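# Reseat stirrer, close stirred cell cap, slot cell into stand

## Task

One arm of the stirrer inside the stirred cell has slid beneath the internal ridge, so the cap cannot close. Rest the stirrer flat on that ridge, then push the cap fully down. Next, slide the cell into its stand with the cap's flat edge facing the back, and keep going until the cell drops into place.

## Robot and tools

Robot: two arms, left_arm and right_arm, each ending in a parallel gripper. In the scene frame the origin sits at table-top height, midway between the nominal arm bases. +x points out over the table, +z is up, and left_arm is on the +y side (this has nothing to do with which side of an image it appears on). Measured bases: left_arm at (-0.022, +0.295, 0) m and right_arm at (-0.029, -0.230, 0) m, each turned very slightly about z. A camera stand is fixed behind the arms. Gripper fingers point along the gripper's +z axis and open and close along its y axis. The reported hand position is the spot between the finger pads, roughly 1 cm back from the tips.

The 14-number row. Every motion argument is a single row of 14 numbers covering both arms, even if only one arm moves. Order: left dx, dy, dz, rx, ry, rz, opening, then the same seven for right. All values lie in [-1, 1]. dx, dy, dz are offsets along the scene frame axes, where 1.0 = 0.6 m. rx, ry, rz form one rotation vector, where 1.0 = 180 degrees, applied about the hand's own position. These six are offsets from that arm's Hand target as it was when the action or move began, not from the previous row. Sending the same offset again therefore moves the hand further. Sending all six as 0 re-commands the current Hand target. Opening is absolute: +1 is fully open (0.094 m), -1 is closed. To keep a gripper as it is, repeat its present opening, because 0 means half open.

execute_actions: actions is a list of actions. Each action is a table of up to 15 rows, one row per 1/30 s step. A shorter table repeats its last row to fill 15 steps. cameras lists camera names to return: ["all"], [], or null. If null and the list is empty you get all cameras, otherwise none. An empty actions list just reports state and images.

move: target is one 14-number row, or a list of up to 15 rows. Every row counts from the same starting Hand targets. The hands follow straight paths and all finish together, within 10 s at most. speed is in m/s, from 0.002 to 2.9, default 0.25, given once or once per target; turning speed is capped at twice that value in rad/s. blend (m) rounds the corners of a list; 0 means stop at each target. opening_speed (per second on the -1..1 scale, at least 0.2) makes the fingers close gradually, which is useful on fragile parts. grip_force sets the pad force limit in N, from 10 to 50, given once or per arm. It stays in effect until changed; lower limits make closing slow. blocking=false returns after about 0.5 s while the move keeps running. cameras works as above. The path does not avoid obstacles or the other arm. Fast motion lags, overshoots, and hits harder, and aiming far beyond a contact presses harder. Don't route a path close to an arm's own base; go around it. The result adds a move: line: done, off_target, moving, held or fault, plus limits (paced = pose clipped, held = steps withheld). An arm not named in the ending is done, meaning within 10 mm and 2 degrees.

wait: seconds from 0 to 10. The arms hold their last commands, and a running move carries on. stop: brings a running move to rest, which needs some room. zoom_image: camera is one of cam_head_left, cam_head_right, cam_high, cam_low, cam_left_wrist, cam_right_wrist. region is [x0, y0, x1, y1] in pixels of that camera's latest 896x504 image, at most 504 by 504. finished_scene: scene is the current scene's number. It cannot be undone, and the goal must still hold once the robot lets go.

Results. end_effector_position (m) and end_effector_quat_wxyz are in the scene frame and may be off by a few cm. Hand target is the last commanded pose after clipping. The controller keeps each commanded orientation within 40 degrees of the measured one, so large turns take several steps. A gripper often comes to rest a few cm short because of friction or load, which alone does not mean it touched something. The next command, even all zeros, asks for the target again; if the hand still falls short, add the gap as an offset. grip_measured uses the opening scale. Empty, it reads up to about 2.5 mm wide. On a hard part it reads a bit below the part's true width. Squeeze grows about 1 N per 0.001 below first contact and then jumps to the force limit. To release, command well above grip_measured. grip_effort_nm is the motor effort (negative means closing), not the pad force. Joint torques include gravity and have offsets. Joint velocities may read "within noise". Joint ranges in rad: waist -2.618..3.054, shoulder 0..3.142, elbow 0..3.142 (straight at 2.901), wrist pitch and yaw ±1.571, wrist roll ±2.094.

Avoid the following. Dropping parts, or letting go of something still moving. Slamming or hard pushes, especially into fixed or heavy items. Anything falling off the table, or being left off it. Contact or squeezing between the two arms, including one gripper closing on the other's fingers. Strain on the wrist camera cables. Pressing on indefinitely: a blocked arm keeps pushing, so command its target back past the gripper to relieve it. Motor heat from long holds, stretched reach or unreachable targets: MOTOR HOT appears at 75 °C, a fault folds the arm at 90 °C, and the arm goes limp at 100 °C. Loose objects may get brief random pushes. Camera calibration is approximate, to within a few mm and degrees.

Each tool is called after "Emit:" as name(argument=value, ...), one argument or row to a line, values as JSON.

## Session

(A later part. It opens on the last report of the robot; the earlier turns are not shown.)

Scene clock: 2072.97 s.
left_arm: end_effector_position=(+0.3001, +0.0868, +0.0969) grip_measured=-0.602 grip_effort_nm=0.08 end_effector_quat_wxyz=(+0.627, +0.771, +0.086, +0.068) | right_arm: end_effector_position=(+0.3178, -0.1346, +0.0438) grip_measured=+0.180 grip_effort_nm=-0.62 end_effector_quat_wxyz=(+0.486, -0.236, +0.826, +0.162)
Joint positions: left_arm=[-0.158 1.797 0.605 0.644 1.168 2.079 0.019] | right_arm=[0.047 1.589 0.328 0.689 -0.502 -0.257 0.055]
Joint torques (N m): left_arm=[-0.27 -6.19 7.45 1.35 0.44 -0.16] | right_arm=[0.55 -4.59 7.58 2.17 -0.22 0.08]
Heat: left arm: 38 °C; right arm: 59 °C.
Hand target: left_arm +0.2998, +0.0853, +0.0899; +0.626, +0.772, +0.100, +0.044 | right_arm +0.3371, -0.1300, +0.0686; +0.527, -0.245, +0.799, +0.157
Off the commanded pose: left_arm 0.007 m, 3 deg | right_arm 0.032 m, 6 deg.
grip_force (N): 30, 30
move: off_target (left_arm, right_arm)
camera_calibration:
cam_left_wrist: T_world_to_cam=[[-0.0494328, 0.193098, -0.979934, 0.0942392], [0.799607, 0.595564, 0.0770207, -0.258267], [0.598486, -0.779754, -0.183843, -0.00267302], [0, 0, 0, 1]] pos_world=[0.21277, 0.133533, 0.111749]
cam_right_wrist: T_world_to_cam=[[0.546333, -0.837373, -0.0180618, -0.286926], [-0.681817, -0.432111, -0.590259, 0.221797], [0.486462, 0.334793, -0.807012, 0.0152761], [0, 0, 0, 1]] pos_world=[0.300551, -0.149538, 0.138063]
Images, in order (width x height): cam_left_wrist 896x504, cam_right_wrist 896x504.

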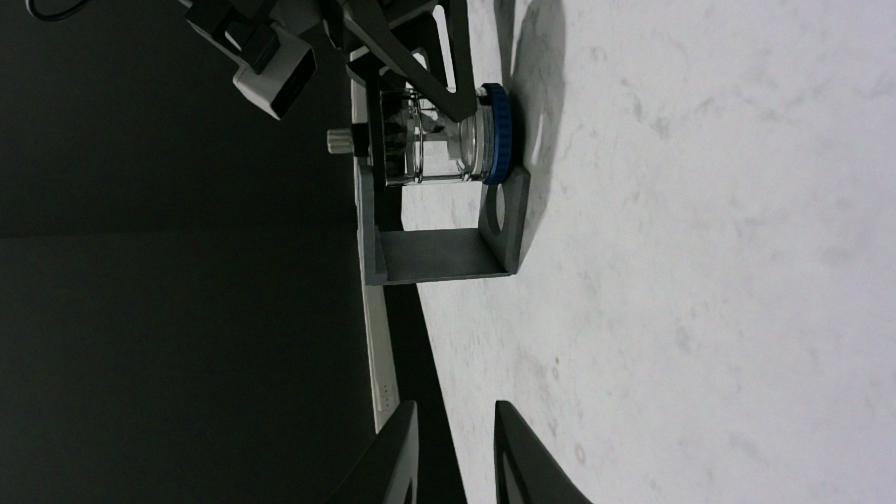

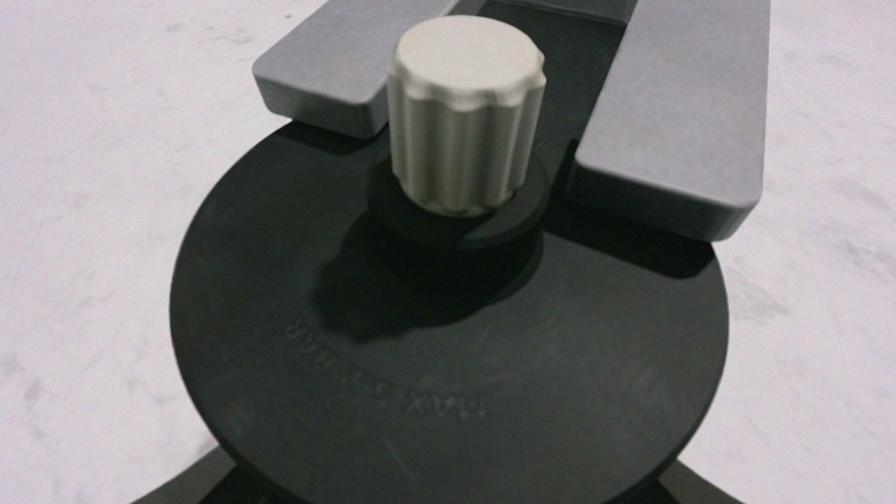

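Emit:
move(
  target=[
    [0,0,0,0,0,0,-0.6,-0.045,-0.009,0.0,0,0,0,0.08],
    [0,0,0,0,0,0,-0.6,-0.045,-0.009,0.0,-0.0143,-0.0096,0,0.08],
  ],
  speed=0.05,
  cameras=["cam_right_wrist","cam_left_wrist"],
)

Emit:
zoom_image(
  camera="cam_left_wrist",
  region=[300, 0, 560, 300],
)

Scene clock: 2104.63 s.
left_arm: end_effector_position=(+0.3001, +0.0868, +0.0969) grip_measured=-0.602 grip_effort_nm=0.07 end_effector_quat_wxyz=(+0.627, +0.771, +0.086, +0.068) | right_arm: end_effector_position=(+0.3021, -0.1391, +0.0458) grip_measured=+0.180 grip_effort_nm=-0.62 end_effector_quat_wxyz=(+0.495, -0.246, +0.821, +0.143)
Joint positions: left_arm=[-0.158 1.797 0.605 0.644 1.168 2.079 0.019] | right_arm=[0.042 1.513 0.257 0.696 -0.485 -0.293 0.055]
Joint torques (N m): left_arm=[-0.2 -6.12 7.42 1.33 0.44 -0.17] | right_arm=[0.66 -6.3 4.53 2.15 -0.15 -0.06]
Heat: left arm: 38 °C; right arm: 61 °C.
Hand target: left_arm +0.2998, +0.0853, +0.0899; +0.626, +0.772, +0.100, +0.044 | right_arm +0.3101, -0.1354, +0.0685; +0.533, -0.259, +0.794, +0.135
Off the commanded pose: left_arm 0.007 m, 3 deg | right_arm 0.024 m, 6 deg.
grip_force (N): 30, 30
move: off_target (left_arm, right_arm)
camera_calibration:
cam_left_wrist: T_world_to_cam=[[-0.0494328, 0.193098, -0.979934, 0.0942392], [0.799607, 0.595564, 0.0770207, -0.258267], [0.598486, -0.779754, -0.183843, -0.00267302], [0, 0, 0, 1]] pos_world=[0.21277, 0.133533, 0.111749]
cam_right_wrist: T_world_to_cam=[[0.54472, -0.838156, 0.0278358, -0.28388], [-0.664785, -0.451803, -0.594925, 0.202539], [0.511216, 0.305562, -0.803299, 0.0143669], [0, 0, 0, 1]] pos_world=[0.281936, -0.150818, 0.139938]
Images, in order (width x height): cam_left_wrist 896x504, cam_right_wrist 896x504.

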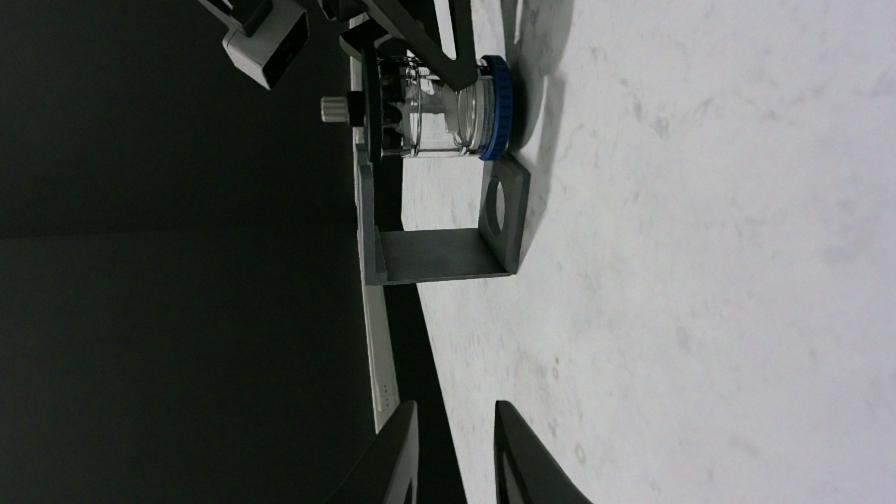

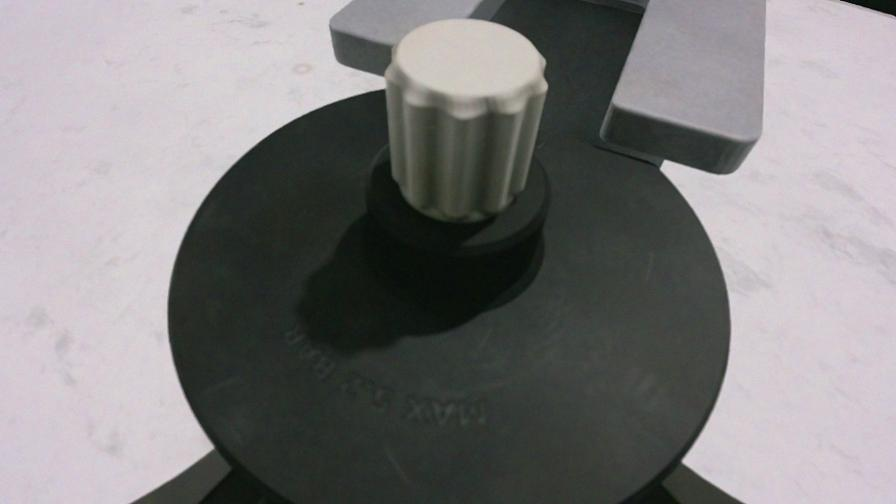

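Scaled by 1.680 from the camera's 896x504 image, which has a finer 1280x720 frame.

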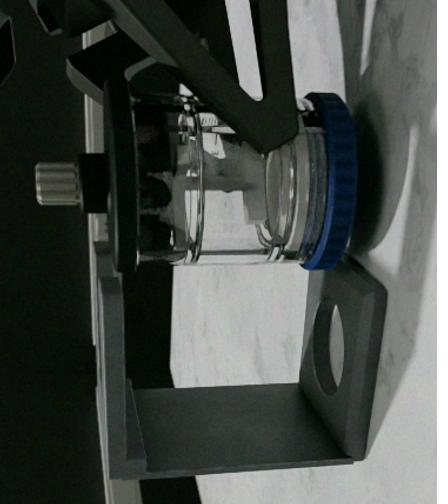

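Emit:
move(
  target=[0,0,0,0,0,0,-0.6,0.006,0.001,-0.003,0,0,0,0.08],
  speed=0.05,
)

Scene clock: 2119.37 s.
left_arm: end_effector_position=(+0.3001, +0.0868, +0.0969) grip_measured=-0.602 grip_effort_nm=0.07 end_effector_quat_wxyz=(+0.627, +0.771, +0.086, +0.068) | right_arm: end_effector_position=(+0.3038, -0.1393, +0.0484) grip_measured=+0.180 grip_effort_nm=-0.62 end_effector_quat_wxyz=(+0.500, -0.247, +0.818, +0.141)
Joint positions: left_arm=[-0.158 1.797 0.605 0.644 1.168 2.079 0.019] | right_arm=[0.042 1.513 0.257 0.71 -0.484 -0.294 0.055]
Joint torques (N m): left_arm=[-0.27 -6.19 7.41 1.34 0.45 -0.16] | right_arm=[0.81 -4.38 5.29 2.21 -0.18 -0.04]
Heat: left arm: 38 °C; right arm: 60 °C.
Hand target: left_arm +0.2998, +0.0853, +0.0899; +0.626, +0.772, +0.100, +0.044 | right_arm +0.3137, -0.1348, +0.0667; +0.533, -0.259, +0.794, +0.135
Off the commanded pose: left_arm 0.007 m, 3 deg | right_arm 0.021 m, 5 deg.
grip_force (N): 30, 30
move: off_target (left_arm, right_arm)

Emit:
move(
  target=[0,0,0,0,0,0,-0.6,0.0,0.001,-0.007,0,0,0,0.08],
  speed=0.05,
  cameras=["cam_right_wrist","cam_left_wrist"],
)

Emit:
zoom_image(
  camera="cam_left_wrist",
  region=[300, 0, 560, 300],
)

Scene clock: 2127.10 s.
left_arm: end_effector_position=(+0.3001, +0.0868, +0.0969) grip_measured=-0.602 grip_effort_nm=0.07 end_effector_quat_wxyz=(+0.627, +0.771, +0.086, +0.068) | right_arm: end_effector_position=(+0.3056, -0.1380, +0.0470) grip_measured=+0.180 grip_effort_nm=-0.62 end_effector_quat_wxyz=(+0.503, -0.249, +0.816, +0.140)
Joint positions: left_arm=[-0.158 1.797 0.605 0.644 1.168 2.079 0.019] | right_arm=[0.047 1.537 0.257 0.741 -0.482 -0.294 0.055]
Joint torques (N m): left_arm=[-0.21 -6.17 7.42 1.35 0.43 -0.16] | right_arm=[0.77 -4.15 4.64 2.21 -0.16 0]
Heat: left arm: 38 °C; right arm: 60 °C.
Hand target: left_arm +0.2998, +0.0853, +0.0899; +0.626, +0.772, +0.100, +0.044 | right_arm +0.3137, -0.1343, +0.0625; +0.533, -0.259, +0.794, +0.135
Off the commanded pose: left_arm 0.007 m, 3 deg | right_arm 0.018 m, 4 deg.
grip_force (N): 30, 30
move: off_target (left_arm, right_arm)
camera_calibration:
cam_left_wrist: T_world_to_cam=[[-0.0494328, 0.193098, -0.979934, 0.0942392], [0.799607, 0.595564, 0.0770207, -0.258267], [0.598486, -0.779754, -0.183843, -0.00267302], [0, 0, 0, 1]] pos_world=[0.21277, 0.133533, 0.111749]
cam_right_wrist: T_world_to_cam=[[0.546002, -0.83676, 0.0413954, -0.285685], [-0.650548, -0.454593, -0.608385, 0.20203], [0.52789, 0.30525, -0.792562, 0.00756425], [0, 0, 0, 1]] pos_world=[0.283422, -0.149518, 0.140733]
Images, in order (width x height): cam_left_wrist 896x504, cam_right_wrist 896x504.

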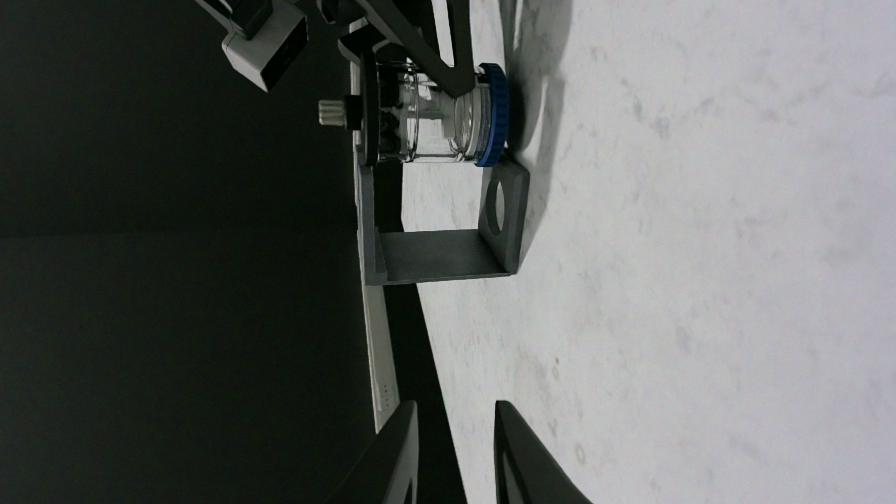

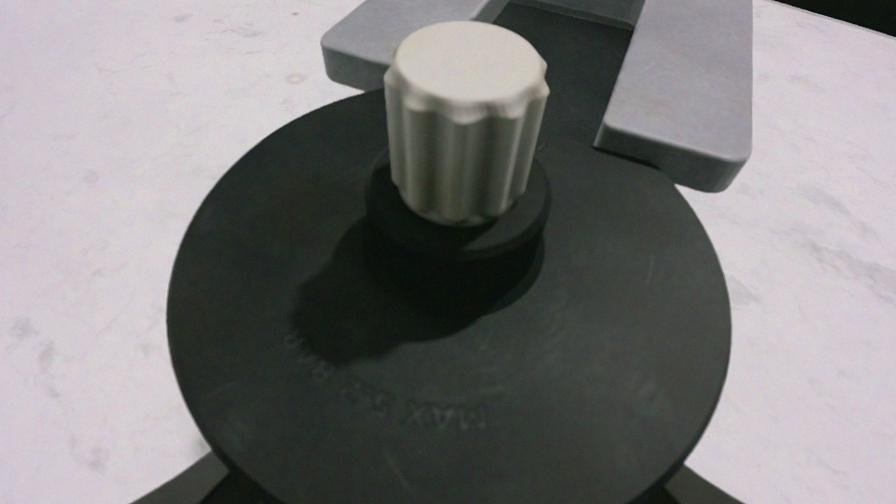

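Scaled by 1.680 from the camera's 896x504 image, which has a finer 1280x720 frame.

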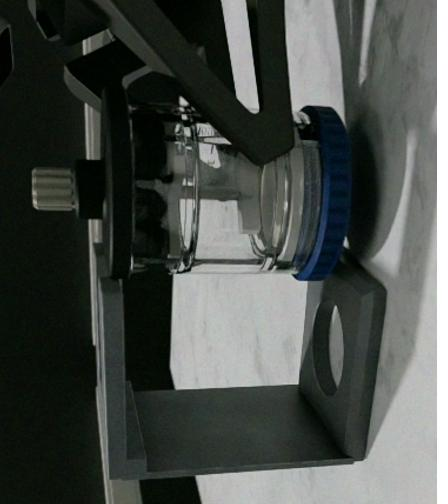

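Emit:
move(
  target=[0,0,0,0,0,0,-0.6,-0.025,-0.004,-0.006,-0.006,0.0093,0,0.08],
  speed=0.05,
)

Scene clock: 2136.73 s.
left_arm: end_effector_position=(+0.3001, +0.0868, +0.0969) grip_measured=-0.602 grip_effort_nm=0.07 end_effector_quat_wxyz=(+0.627, +0.771, +0.086, +0.068) | right_arm: end_effector_position=(+0.2920, -0.1394, +0.0400) grip_measured=+0.180 grip_effort_nm=-0.62 end_effector_quat_wxyz=(+0.487, -0.251, +0.825, +0.138)
Joint positions: left_arm=[-0.158 1.797 0.605 0.644 1.168 2.079 0.019] | right_arm=[0.047 1.489 0.225 0.684 -0.475 -0.31 0.055]
Joint torques (N m): left_arm=[-0.27 -6.17 7.45 1.33 0.44 -0.16] | right_arm=[0.53 -5.98 4.51 2.02 -0.23 -0.02]
Heat: left arm: 38 °C; right arm: 60 °C.
Hand target: left_arm +0.2998, +0.0853, +0.0899; +0.626, +0.772, +0.100, +0.044 | right_arm +0.2987, -0.1367, +0.0590; +0.519, -0.262, +0.803, +0.132
Off the commanded pose: left_arm 0.007 m, 3 deg | right_arm 0.020 m, 5 deg.
grip_force (N): 30, 30
move: off_target (left_arm, right_arm)

Emit:
move(
  target=[0,0,0,0,0,0,-0.6,0.013,0.002,0.005,0,0,0,0.08],
  speed=0.05,
)

Emit:
move(
  target=[0,0,0,0,0,0,-0.6,0.011,0.002,0.003,0,0,0,0.08],
  speed=0.05,
  cameras=["cam_right_wrist","cam_left_wrist"],
)

Emit:
zoom_image(
  camera="cam_left_wrist",
  region=[300, 0, 560, 300],
)

Scene clock: 2144.57 s.
left_arm: end_effector_position=(+0.3001, +0.0868, +0.0969) grip_measured=-0.602 grip_effort_nm=0.07 end_effector_quat_wxyz=(+0.627, +0.771, +0.086, +0.068) | right_arm: end_effector_position=(+0.2899, -0.1400, +0.0364) grip_measured=+0.180 grip_effort_nm=-0.62 end_effector_quat_wxyz=(+0.480, -0.250, +0.830, +0.138)
Joint positions: left_arm=[-0.158 1.797 0.605 0.644 1.168 2.079 0.019] | right_arm=[0.047 1.489 0.225 0.666 -0.471 -0.311 0.055]
Joint torques (N m): left_arm=[-0.23 -6.16 7.42 1.34 0.43 -0.16] | right_arm=[0.76 -5.31 7.12 1.97 -0.18 -0.03]
Heat: left arm: 38 °C; right arm: 59 °C.
Hand target: left_arm +0.2998, +0.0853, +0.0899; +0.626, +0.772, +0.100, +0.044 | right_arm +0.3066, -0.1355, +0.0621; +0.519, -0.262, +0.803, +0.131
Off the commanded pose: left_arm 0.007 m, 3 deg | right_arm 0.031 m, 6 deg.
grip_force (N): 30, 30
move: off_target (left_arm, right_arm)

Scene clock: 2145.37 s.
left_arm: end_effector_position=(+0.3001, +0.0868, +0.0969) grip_measured=-0.602 grip_effort_nm=0.07 end_effector_quat_wxyz=(+0.627, +0.771, +0.086, +0.068) | right_arm: end_effector_position=(+0.2959, -0.1386, +0.0412) grip_measured=+0.180 grip_effort_nm=-0.62 end_effector_quat_wxyz=(+0.483, -0.252, +0.827, +0.137)
Joint positions: left_arm=[-0.158 1.797 0.605 0.644 1.168 2.079 0.019] | right_arm=[0.052 1.489 0.249 0.652 -0.467 -0.311 0.055]
Joint torques (N m): left_arm=[-0.2 -6.15 7.41 1.35 0.43 -0.16] | right_arm=[0.7 -4.04 7.5 1.96 -0.19 0.02]
Heat: left arm: 38 °C; right arm: 59 °C.
Hand target: left_arm +0.2998, +0.0853, +0.0899; +0.626, +0.772, +0.100, +0.044 | right_arm +0.3131, -0.1342, +0.0638; +0.519, -0.262, +0.803, +0.132
Off the commanded pose: left_arm 0.007 m, 3 deg | right_arm 0.029 m, 5 deg.
grip_force (N): 30, 30
move: off_target (left_arm, right_arm)
camera_calibration:
cam_left_wrist: T_world_to_cam=[[-0.0494328, 0.193098, -0.979934, 0.0942392], [0.799607, 0.595564, 0.0770207, -0.258267], [0.598486, -0.779754, -0.183843, -0.00267302], [0, 0, 0, 1]] pos_world=[0.21277, 0.133533, 0.111749]
cam_right_wrist: T_world_to_cam=[[0.54882, -0.835133, 0.0367277, -0.281145], [-0.674106, -0.468126, -0.571348, 0.195501], [0.494345, 0.288809, -0.819886, 0.0170791], [0, 0, 0, 1]] pos_world=[0.277643, -0.148207, 0.136028]
Images, in order (width x height): cam_left_wrist 896x504, cam_right_wrist 896x504.

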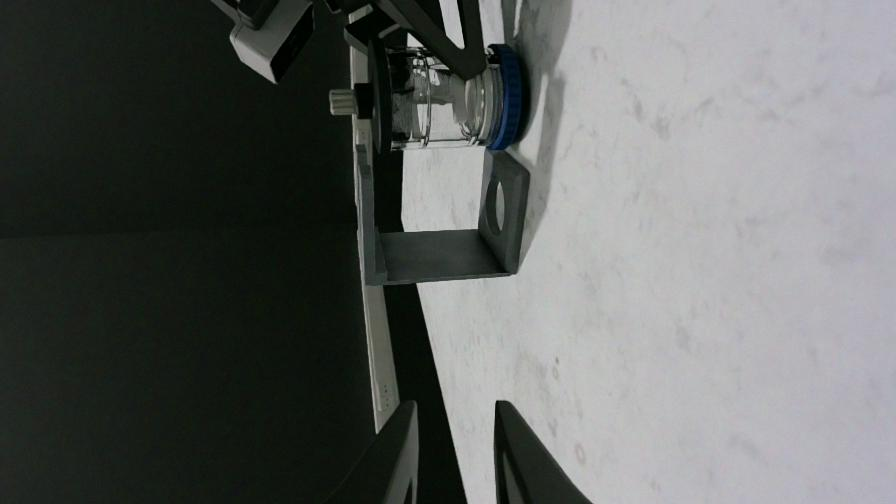

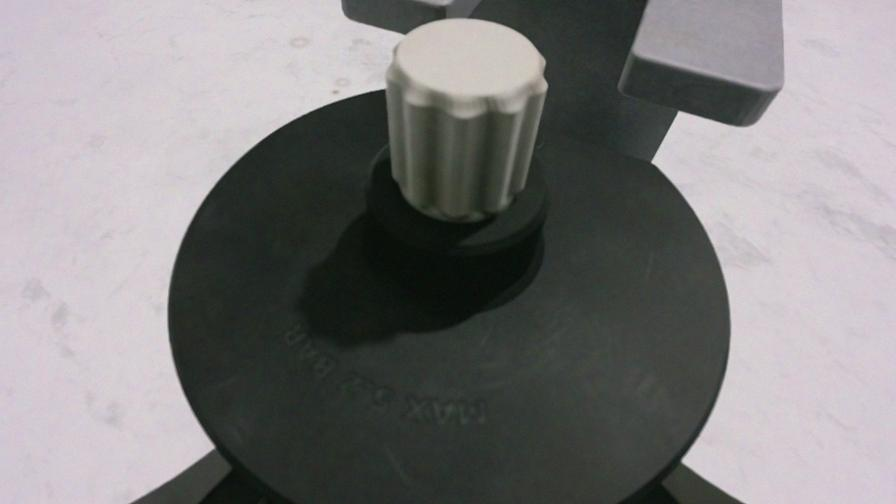

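Scaled by 1.680 from the camera's 896x504 image, which has a finer 1280x720 frame.

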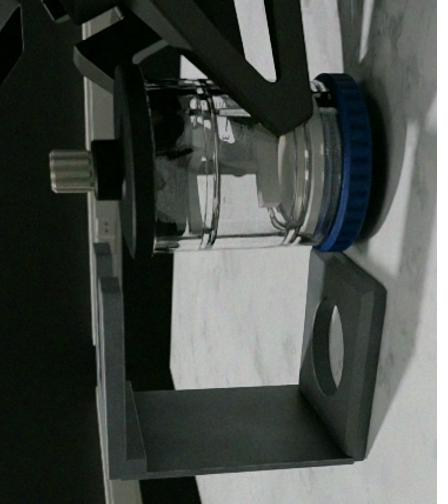

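Emit:
move(
  target=[0,0,0,0,0,0,-0.6,0.008,0.002,0.003,0.0035,-0.0055,0,0.08],
  speed=0.05,
  cameras=["cam_right_wrist","cam_left_wrist"],
)

Emit:
zoom_image(
  camera="cam_left_wrist",
  region=[300, 0, 560, 300],
)

Scene clock: 2153.57 s.
left_arm: end_effector_position=(+0.3001, +0.0868, +0.0969) grip_measured=-0.602 grip_effort_nm=0.08 end_effector_quat_wxyz=(+0.627, +0.771, +0.086, +0.068) | right_arm: end_effector_position=(+0.2977, -0.1386, +0.0399) grip_measured=+0.180 grip_effort_nm=-0.62 end_effector_quat_wxyz=(+0.486, -0.251, +0.826, +0.137)
Joint positions: left_arm=[-0.158 1.797 0.605 0.644 1.168 2.079 0.019] | right_arm=[0.052 1.51 0.249 0.679 -0.467 -0.309 0.055]
Joint torques (N m): left_arm=[-0.23 -6.16 7.39 1.33 0.44 -0.17] | right_arm=[0.77 -3.99 7.75 2.16 -0.2 0.07]
Heat: left arm: 38 °C; right arm: 58 °C.
Hand target: left_arm +0.2998, +0.0853, +0.0899; +0.626, +0.772, +0.100, +0.044 | right_arm +0.3179, -0.1330, +0.0655; +0.527, -0.260, +0.798, +0.134
Off the commanded pose: left_arm 0.007 m, 3 deg | right_arm 0.033 m, 6 deg.
grip_force (N): 30, 30
move: off_target (left_arm, right_arm)
camera_calibration:
cam_left_wrist: T_world_to_cam=[[-0.0494328, 0.193098, -0.979934, 0.0942392], [0.799607, 0.595564, 0.0770207, -0.258267], [0.598486, -0.779754, -0.183843, -0.00267302], [0, 0, 0, 1]] pos_world=[0.21277, 0.133533, 0.111749]
cam_right_wrist: T_world_to_cam=[[0.547682, -0.835835, 0.0377381, -0.281812], [-0.672015, -0.466313, -0.575281, 0.195744], [0.498438, 0.28971, -0.817085, 0.0139338], [0, 0, 0, 1]] pos_world=[0.278942, -0.148307, 0.134628]
Images, in order (width x height): cam_left_wrist 896x504, cam_right_wrist 896x504.

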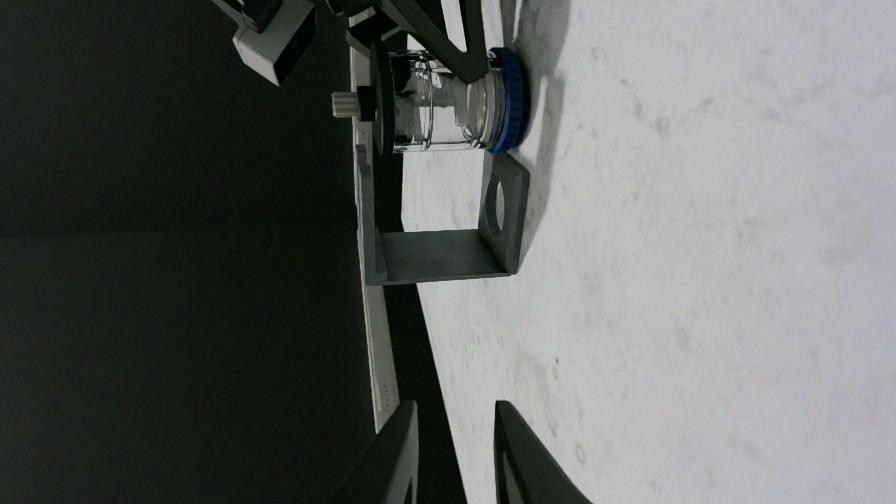

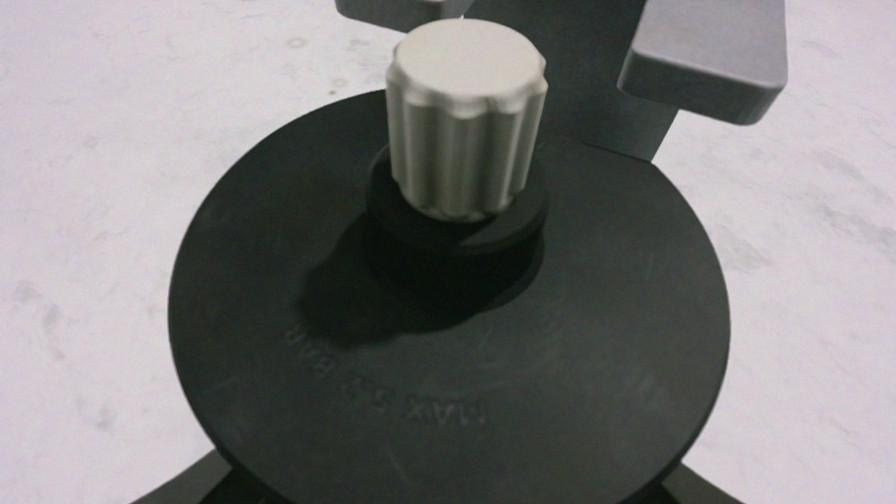

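Scaled by 1.680 from the camera's 896x504 image, which has a finer 1280x720 frame.

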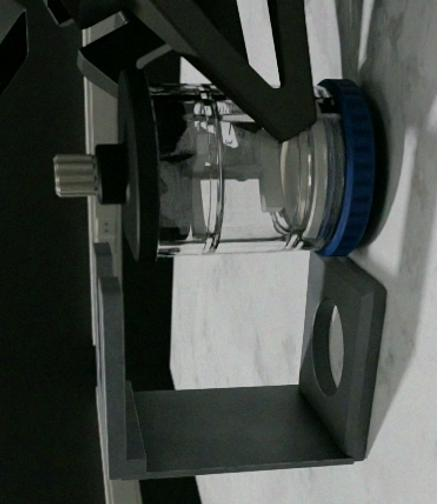

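Emit:
move(
  target=[0,0,0,0,0,0,-0.6,0.009,0.002,0.006,0.002,-0.004,0,0.08],
  speed=0.05,
  cameras=["cam_right_wrist","cam_left_wrist"],
)

Emit:
zoom_image(
  camera="cam_left_wrist",
  region=[300, 0, 560, 300],
)

Scene clock: 2159.63 s.
left_arm: end_effector_position=(+0.3001, +0.0868, +0.0969) grip_measured=-0.602 grip_effort_nm=0.07 end_effector_quat_wxyz=(+0.627, +0.771, +0.086, +0.068) | right_arm: end_effector_position=(+0.3047, -0.1372, +0.0441) grip_measured=+0.180 grip_effort_nm=-0.62 end_effector_quat_wxyz=(+0.493, -0.251, +0.822, +0.137)
Joint positions: left_arm=[-0.158 1.797 0.605 0.644 1.168 2.079 0.019] | right_arm=[0.056 1.527 0.268 0.696 -0.467 -0.301 0.055]
Joint torques (N m): left_arm=[-0.24 -6.16 7.43 1.33 0.44 -0.16] | right_arm=[0.57 -4.05 7.57 2.17 -0.22 0.06]
Heat: left arm: 38 °C; right arm: 58 °C.
Hand target: left_arm +0.2998, +0.0853, +0.0899; +0.626, +0.772, +0.100, +0.044 | right_arm +0.3233, -0.1318, +0.0691; +0.533, -0.259, +0.794, +0.135
Off the commanded pose: left_arm 0.007 m, 3 deg | right_arm 0.032 m, 6 deg.
grip_force (N): 30, 30
move: off_target (left_arm, right_arm)
camera_calibration:
cam_left_wrist: T_world_to_cam=[[-0.0494328, 0.193098, -0.979934, 0.0942392], [0.799607, 0.595564, 0.0770207, -0.258267], [0.598486, -0.779754, -0.183843, -0.00267302], [0, 0, 0, 1]] pos_world=[0.21277, 0.133533, 0.111749]
cam_right_wrist: T_world_to_cam=[[0.546989, -0.836129, 0.0411362, -0.284724], [-0.66319, -0.462793, -0.588219, 0.201926], [0.510864, 0.294468, -0.807655, 0.00983108], [0, 0, 0, 1]] pos_world=[0.284634, -0.14751, 0.138429]
Images, in order (width x height): cam_left_wrist 896x504, cam_right_wrist 896x504.

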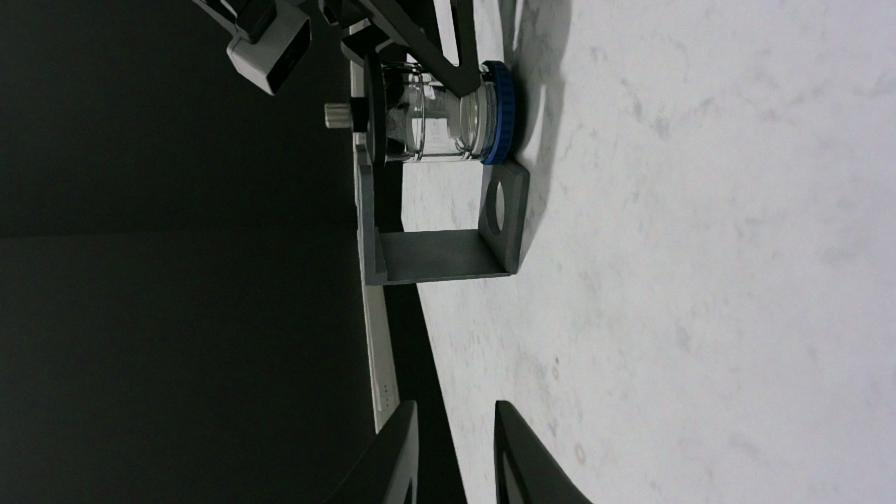

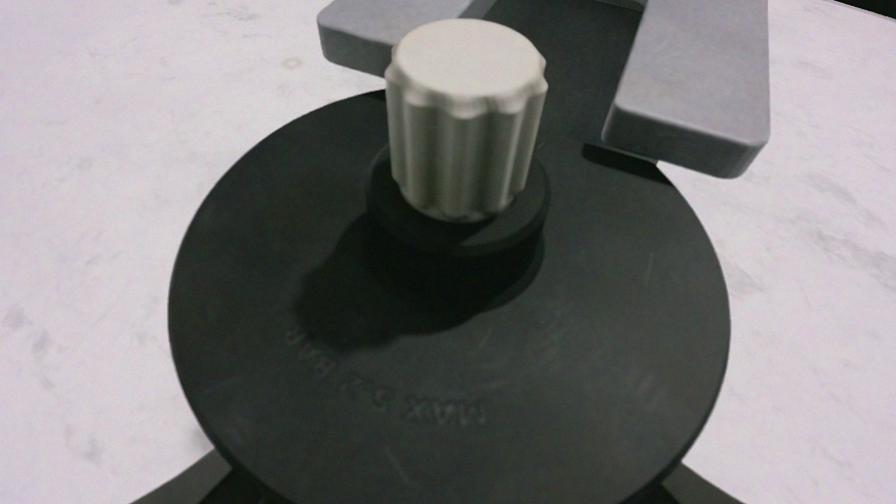

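Scaled by 1.680 from the camera's 896x504 image, which has a finer 1280x720 frame.

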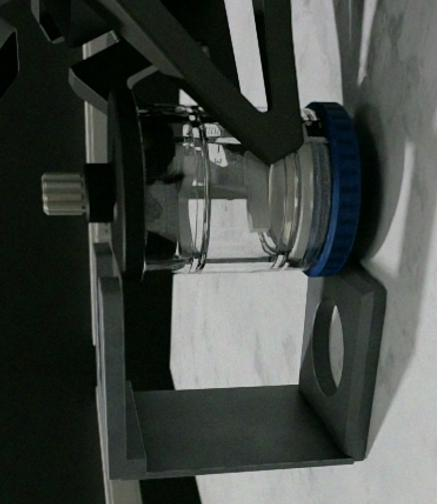

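Emit:
move(
  target=[0,0,0,0,0,0,-0.6,0.011,0.002,-0.0005,0,0,0,0.08],
  speed=0.05,
  cameras=["cam_right_wrist","cam_left_wrist"],
)

Emit:
zoom_image(
  camera="cam_left_wrist",
  region=[300, 0, 560, 300],
)

Scene clock: 2171.27 s.
left_arm: end_effector_position=(+0.3001, +0.0868, +0.0969) grip_measured=-0.602 grip_effort_nm=0.07 end_effector_quat_wxyz=(+0.627, +0.771, +0.086, +0.068) | right_arm: end_effector_position=(+0.3112, -0.1355, +0.0440) grip_measured=+0.180 grip_effort_nm=-0.62 end_effector_quat_wxyz=(+0.493, -0.252, +0.821, +0.139)
Joint positions: left_arm=[-0.158 1.797 0.605 0.644 1.168 2.079 0.019] | right_arm=[0.06 1.555 0.292 0.701 -0.467 -0.299 0.055]
Joint torques (N m): left_arm=[-0.23 -6.15 7.41 1.35 0.43 -0.16] | right_arm=[0.69 -4.31 7.34 2.16 -0.18 0.1]
Heat: left arm: 38 °C; right arm: 58 °C.
Hand target: left_arm +0.2998, +0.0853, +0.0899; +0.626, +0.772, +0.100, +0.044 | right_arm +0.3299, -0.1306, +0.0688; +0.533, -0.259, +0.794, +0.135
Off the commanded pose: left_arm 0.007 m, 3 deg | right_arm 0.031 m, 6 deg.
grip_force (N): 30, 30
move: off_target (left_arm, right_arm)
camera_calibration:
cam_left_wrist: T_world_to_cam=[[-0.0494328, 0.193098, -0.979934, 0.0942392], [0.799607, 0.595564, 0.0770207, -0.258267], [0.598486, -0.779754, -0.183843, -0.00267302], [0, 0, 0, 1]] pos_world=[0.21277, 0.133533, 0.111749]
cam_right_wrist: T_world_to_cam=[[0.549513, -0.834537, 0.0397928, -0.287283], [-0.661614, -0.463746, -0.589243, 0.206348], [0.510199, 0.297469, -0.806975, 0.00657917], [0, 0, 0, 1]] pos_world=[0.291032, -0.146012, 0.13833]
Images, in order (width x height): cam_left_wrist 896x504, cam_right_wrist 896x504.

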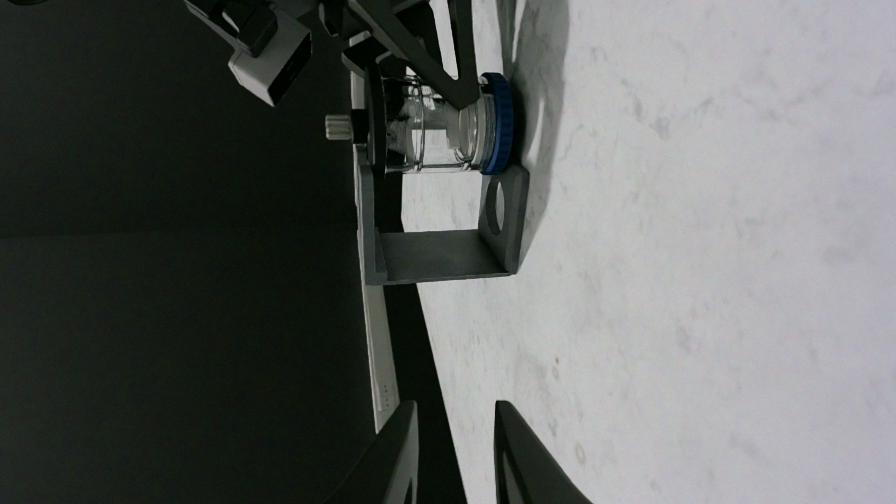

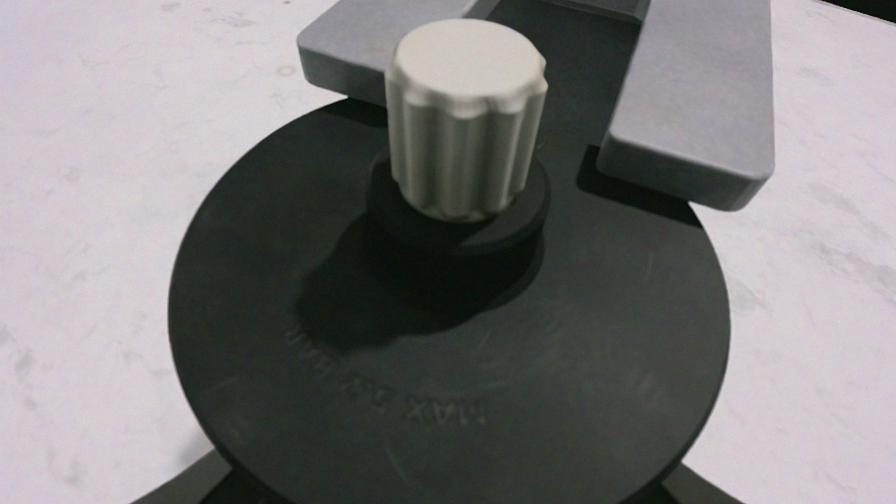

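Scaled by 1.680 from the camera's 896x504 image, which has a finer 1280x720 frame.

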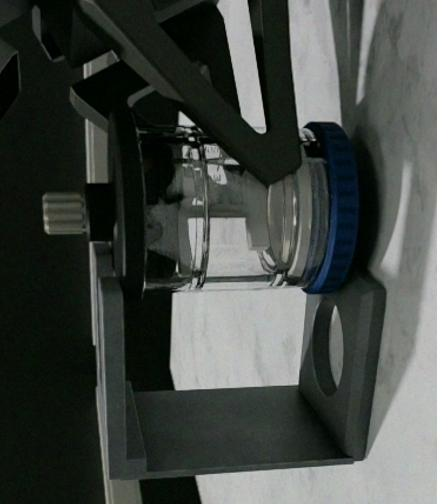

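Emit:
move(
  target=[0,0,0,0,0,0,-0.6,0.011,0.0015,-0.0005,0,0,0,0.08],
  speed=0.05,
  cameras=["cam_right_wrist","cam_left_wrist"],
)

Emit:
zoom_image(
  camera="cam_left_wrist",
  region=[300, 0, 560, 300],
)

Scene clock: 2188.20 s.
left_arm: end_effector_position=(+0.3001, +0.0868, +0.0969) grip_measured=-0.602 grip_effort_nm=0.07 end_effector_quat_wxyz=(+0.627, +0.771, +0.086, +0.068) | right_arm: end_effector_position=(+0.3179, -0.1354, +0.0439) grip_measured=+0.180 grip_effort_nm=-0.62 end_effector_quat_wxyz=(+0.493, -0.251, +0.821, +0.139)
Joint positions: left_arm=[-0.158 1.797 0.605 0.644 1.168 2.079 0.019] | right_arm=[0.06 1.582 0.317 0.705 -0.467 -0.297 0.055]
Joint torques (N m): left_arm=[-0.25 -6.16 7.43 1.33 0.44 -0.17] | right_arm=[0.95 -4.51 7.32 2.22 -0.18 0.11]
Heat: left arm: 38 °C; right arm: 58 °C.
Hand target: left_arm +0.2998, +0.0853, +0.0899; +0.626, +0.772, +0.100, +0.044 | right_arm +0.3365, -0.1297, +0.0685; +0.533, -0.259, +0.794, +0.135
Off the commanded pose: left_arm 0.007 m, 3 deg | right_arm 0.031 m, 6 deg.
grip_force (N): 30, 30
move: off_target (left_arm, right_arm)
camera_calibration:
cam_left_wrist: T_world_to_cam=[[-0.0494328, 0.193098, -0.979934, 0.0942392], [0.799607, 0.595564, 0.0770207, -0.258267], [0.598486, -0.779754, -0.183843, -0.00267302], [0, 0, 0, 1]] pos_world=[0.21277, 0.133533, 0.111749]
cam_right_wrist: T_world_to_cam=[[0.54855, -0.835198, 0.0392163, -0.290607], [-0.661889, -0.462424, -0.589972, 0.211145], [0.510878, 0.297672, -0.806471, 0.00280819], [0, 0, 0, 1]] pos_world=[0.297732, -0.145912, 0.138231]
Images, in order (width x height): cam_left_wrist 896x504, cam_right_wrist 896x504.

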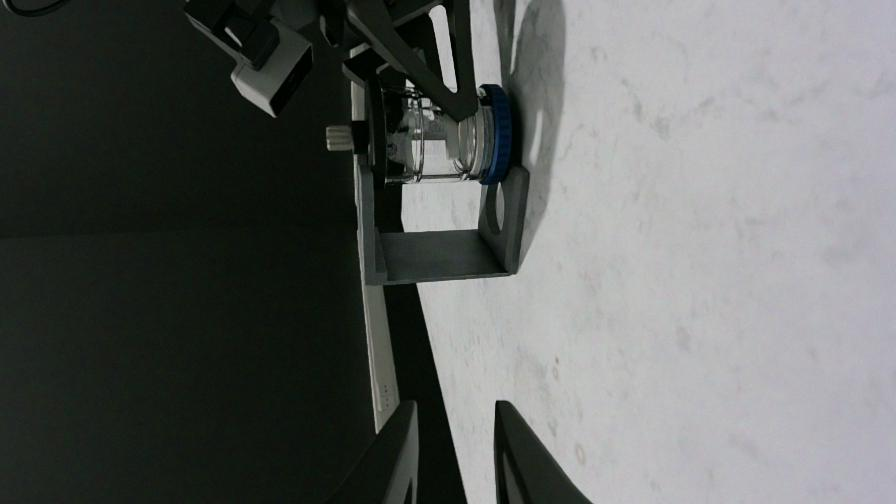

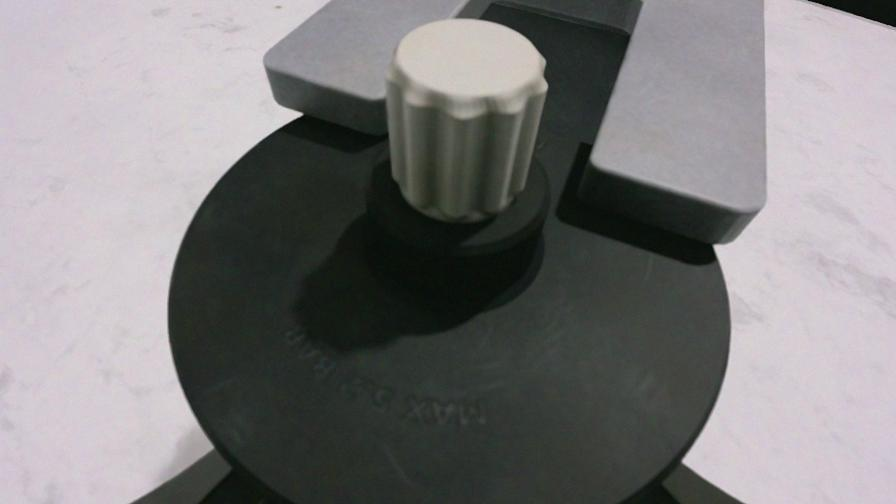

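Scaled by 1.680 from the camera's 896x504 image, which has a finer 1280x720 frame.

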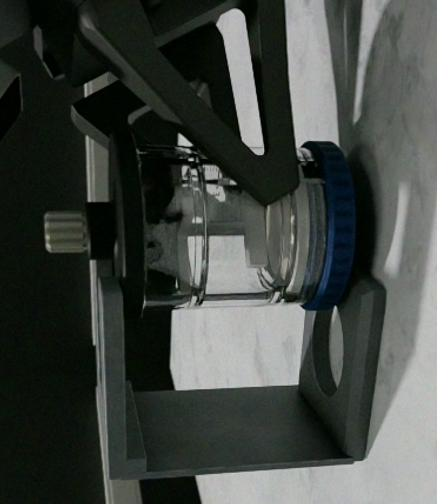

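Emit:
move(
  target=[0,0,0,0,0,0,-0.6,0.010,0.004,-0.0,0,0,0,0.08],
  speed=0.05,
  cameras=["cam_right_wrist","cam_left_wrist"],
)

Emit:
zoom_image(
  camera="cam_left_wrist",
  region=[300, 0, 560, 300],
)

Scene clock: 2196.67 s.
left_arm: end_effector_position=(+0.3001, +0.0868, +0.0969) grip_measured=-0.602 grip_effort_nm=0.08 end_effector_quat_wxyz=(+0.627, +0.771, +0.086, +0.068) | right_arm: end_effector_position=(+0.3236, -0.1322, +0.0438) grip_measured=+0.180 grip_effort_nm=-0.62 end_effector_quat_wxyz=(+0.493, -0.252, +0.821, +0.140)
Joint positions: left_arm=[-0.158 1.797 0.605 0.644 1.168 2.079 0.019] | right_arm=[0.072 1.605 0.34 0.707 -0.459 -0.293 0.055]
Joint torques (N m): left_arm=[-0.25 -6.19 7.43 1.34 0.44 -0.17] | right_arm=[0.65 -4.71 7.51 2.18 -0.18 0.09]
Heat: left arm: 38 °C; right arm: 58 °C.
Hand target: left_arm +0.2998, +0.0853, +0.0899; +0.626, +0.772, +0.100, +0.044 | right_arm +0.3425, -0.1274, +0.0685; +0.533, -0.259, +0.794, +0.135
Off the commanded pose: left_arm 0.007 m, 3 deg | right_arm 0.031 m, 6 deg.
grip_force (N): 30, 30
move: off_target (left_arm, right_arm)
camera_calibration:
cam_left_wrist: T_world_to_cam=[[-0.0494328, 0.193098, -0.979934, 0.0942392], [0.799607, 0.595564, 0.0770207, -0.258267], [0.598486, -0.779754, -0.183843, -0.00267302], [0, 0, 0, 1]] pos_world=[0.21277, 0.133533, 0.111749]
cam_right_wrist: T_world_to_cam=[[0.551269, -0.833385, 0.0396397, -0.291682], [-0.660468, -0.464931, -0.589594, 0.215495], [0.509789, 0.298844, -0.806726, -0.00060319], [0, 0, 0, 1]] pos_world=[0.30343, -0.142712, 0.13813]
Images, in order (width x height): cam_left_wrist 896x504, cam_right_wrist 896x504.

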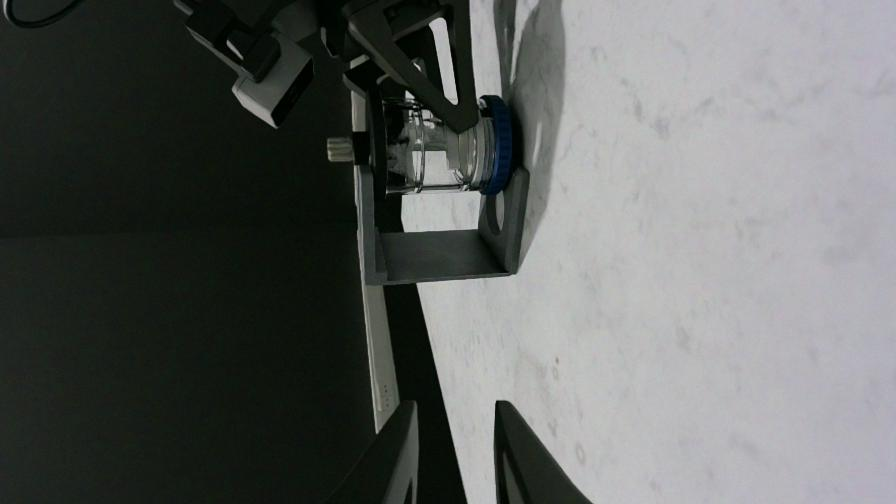

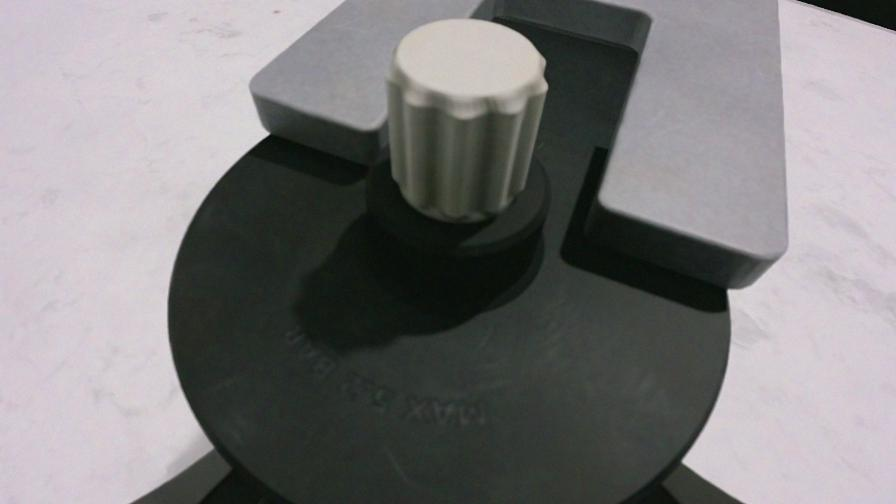

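Scaled by 1.680 from the camera's 896x504 image, which has a finer 1280x720 frame.

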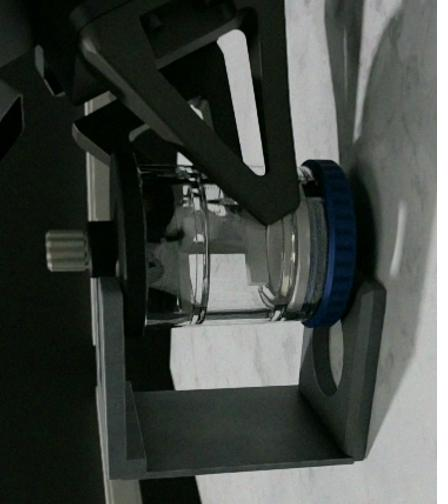

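Emit:
move(
  target=[0,0,0,0,0,0,-0.6,0.0,-0.009,0.0,0,0,0,0.08],
  speed=0.05,
  cameras=["cam_right_wrist"],
)

Emit:
zoom_image(
  camera="cam_right_wrist",
  region=[240, 0, 660, 300],
)

Scene clock: 2202.33 s.
left_arm: end_effector_position=(+0.3001, +0.0868, +0.0969) grip_measured=-0.602 grip_effort_nm=0.07 end_effector_quat_wxyz=(+0.627, +0.771, +0.086, +0.068) | right_arm: end_effector_position=(+0.3244, -0.1349, +0.0438) grip_measured=+0.180 grip_effort_nm=-0.62 end_effector_quat_wxyz=(+0.494, -0.250, +0.822, +0.137)
Joint positions: left_arm=[-0.158 1.797 0.605 0.644 1.168 2.079 0.019] | right_arm=[0.065 1.605 0.34 0.707 -0.459 -0.294 0.055]
Joint torques (N m): left_arm=[-0.28 -6.19 7.39 1.34 0.43 -0.17] | right_arm=[-0.55 -4.83 7.61 2.07 -0.35 -0.05]
Heat: left arm: 38 °C; right arm: 59 °C.
Hand target: left_arm +0.2998, +0.0853, +0.0899; +0.626, +0.772, +0.100, +0.044 | right_arm +0.3425, -0.1327, +0.0685; +0.533, -0.259, +0.794, +0.135
Off the commanded pose: left_arm 0.007 m, 3 deg | right_arm 0.031 m, 6 deg.
grip_force (N): 30, 30
move: off_target (left_arm, right_arm)
camera_calibration:
cam_right_wrist: T_world_to_cam=[[0.545076, -0.837395, 0.0407705, -0.293007], [-0.663561, -0.460625, -0.589501, 0.216352], [0.512425, 0.294269, -0.806738, -0.00168053], [0, 0, 0, 1]] pos_world=[0.304134, -0.145211, 0.13813]
Images, in order (width x height): cam_right_wrist 896x504.

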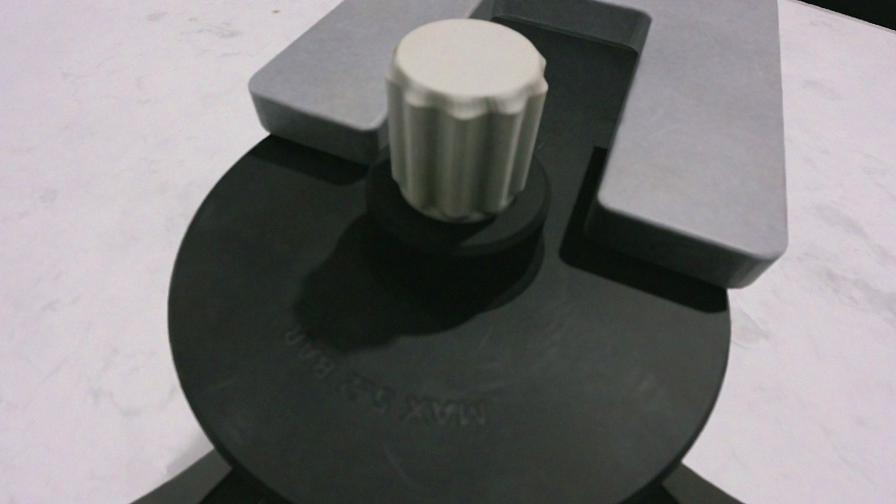

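Scaled by 1.200 from the camera's 896x504 image, which has a finer 1280x720 frame.

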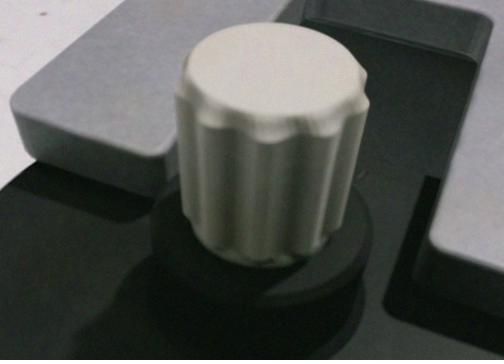

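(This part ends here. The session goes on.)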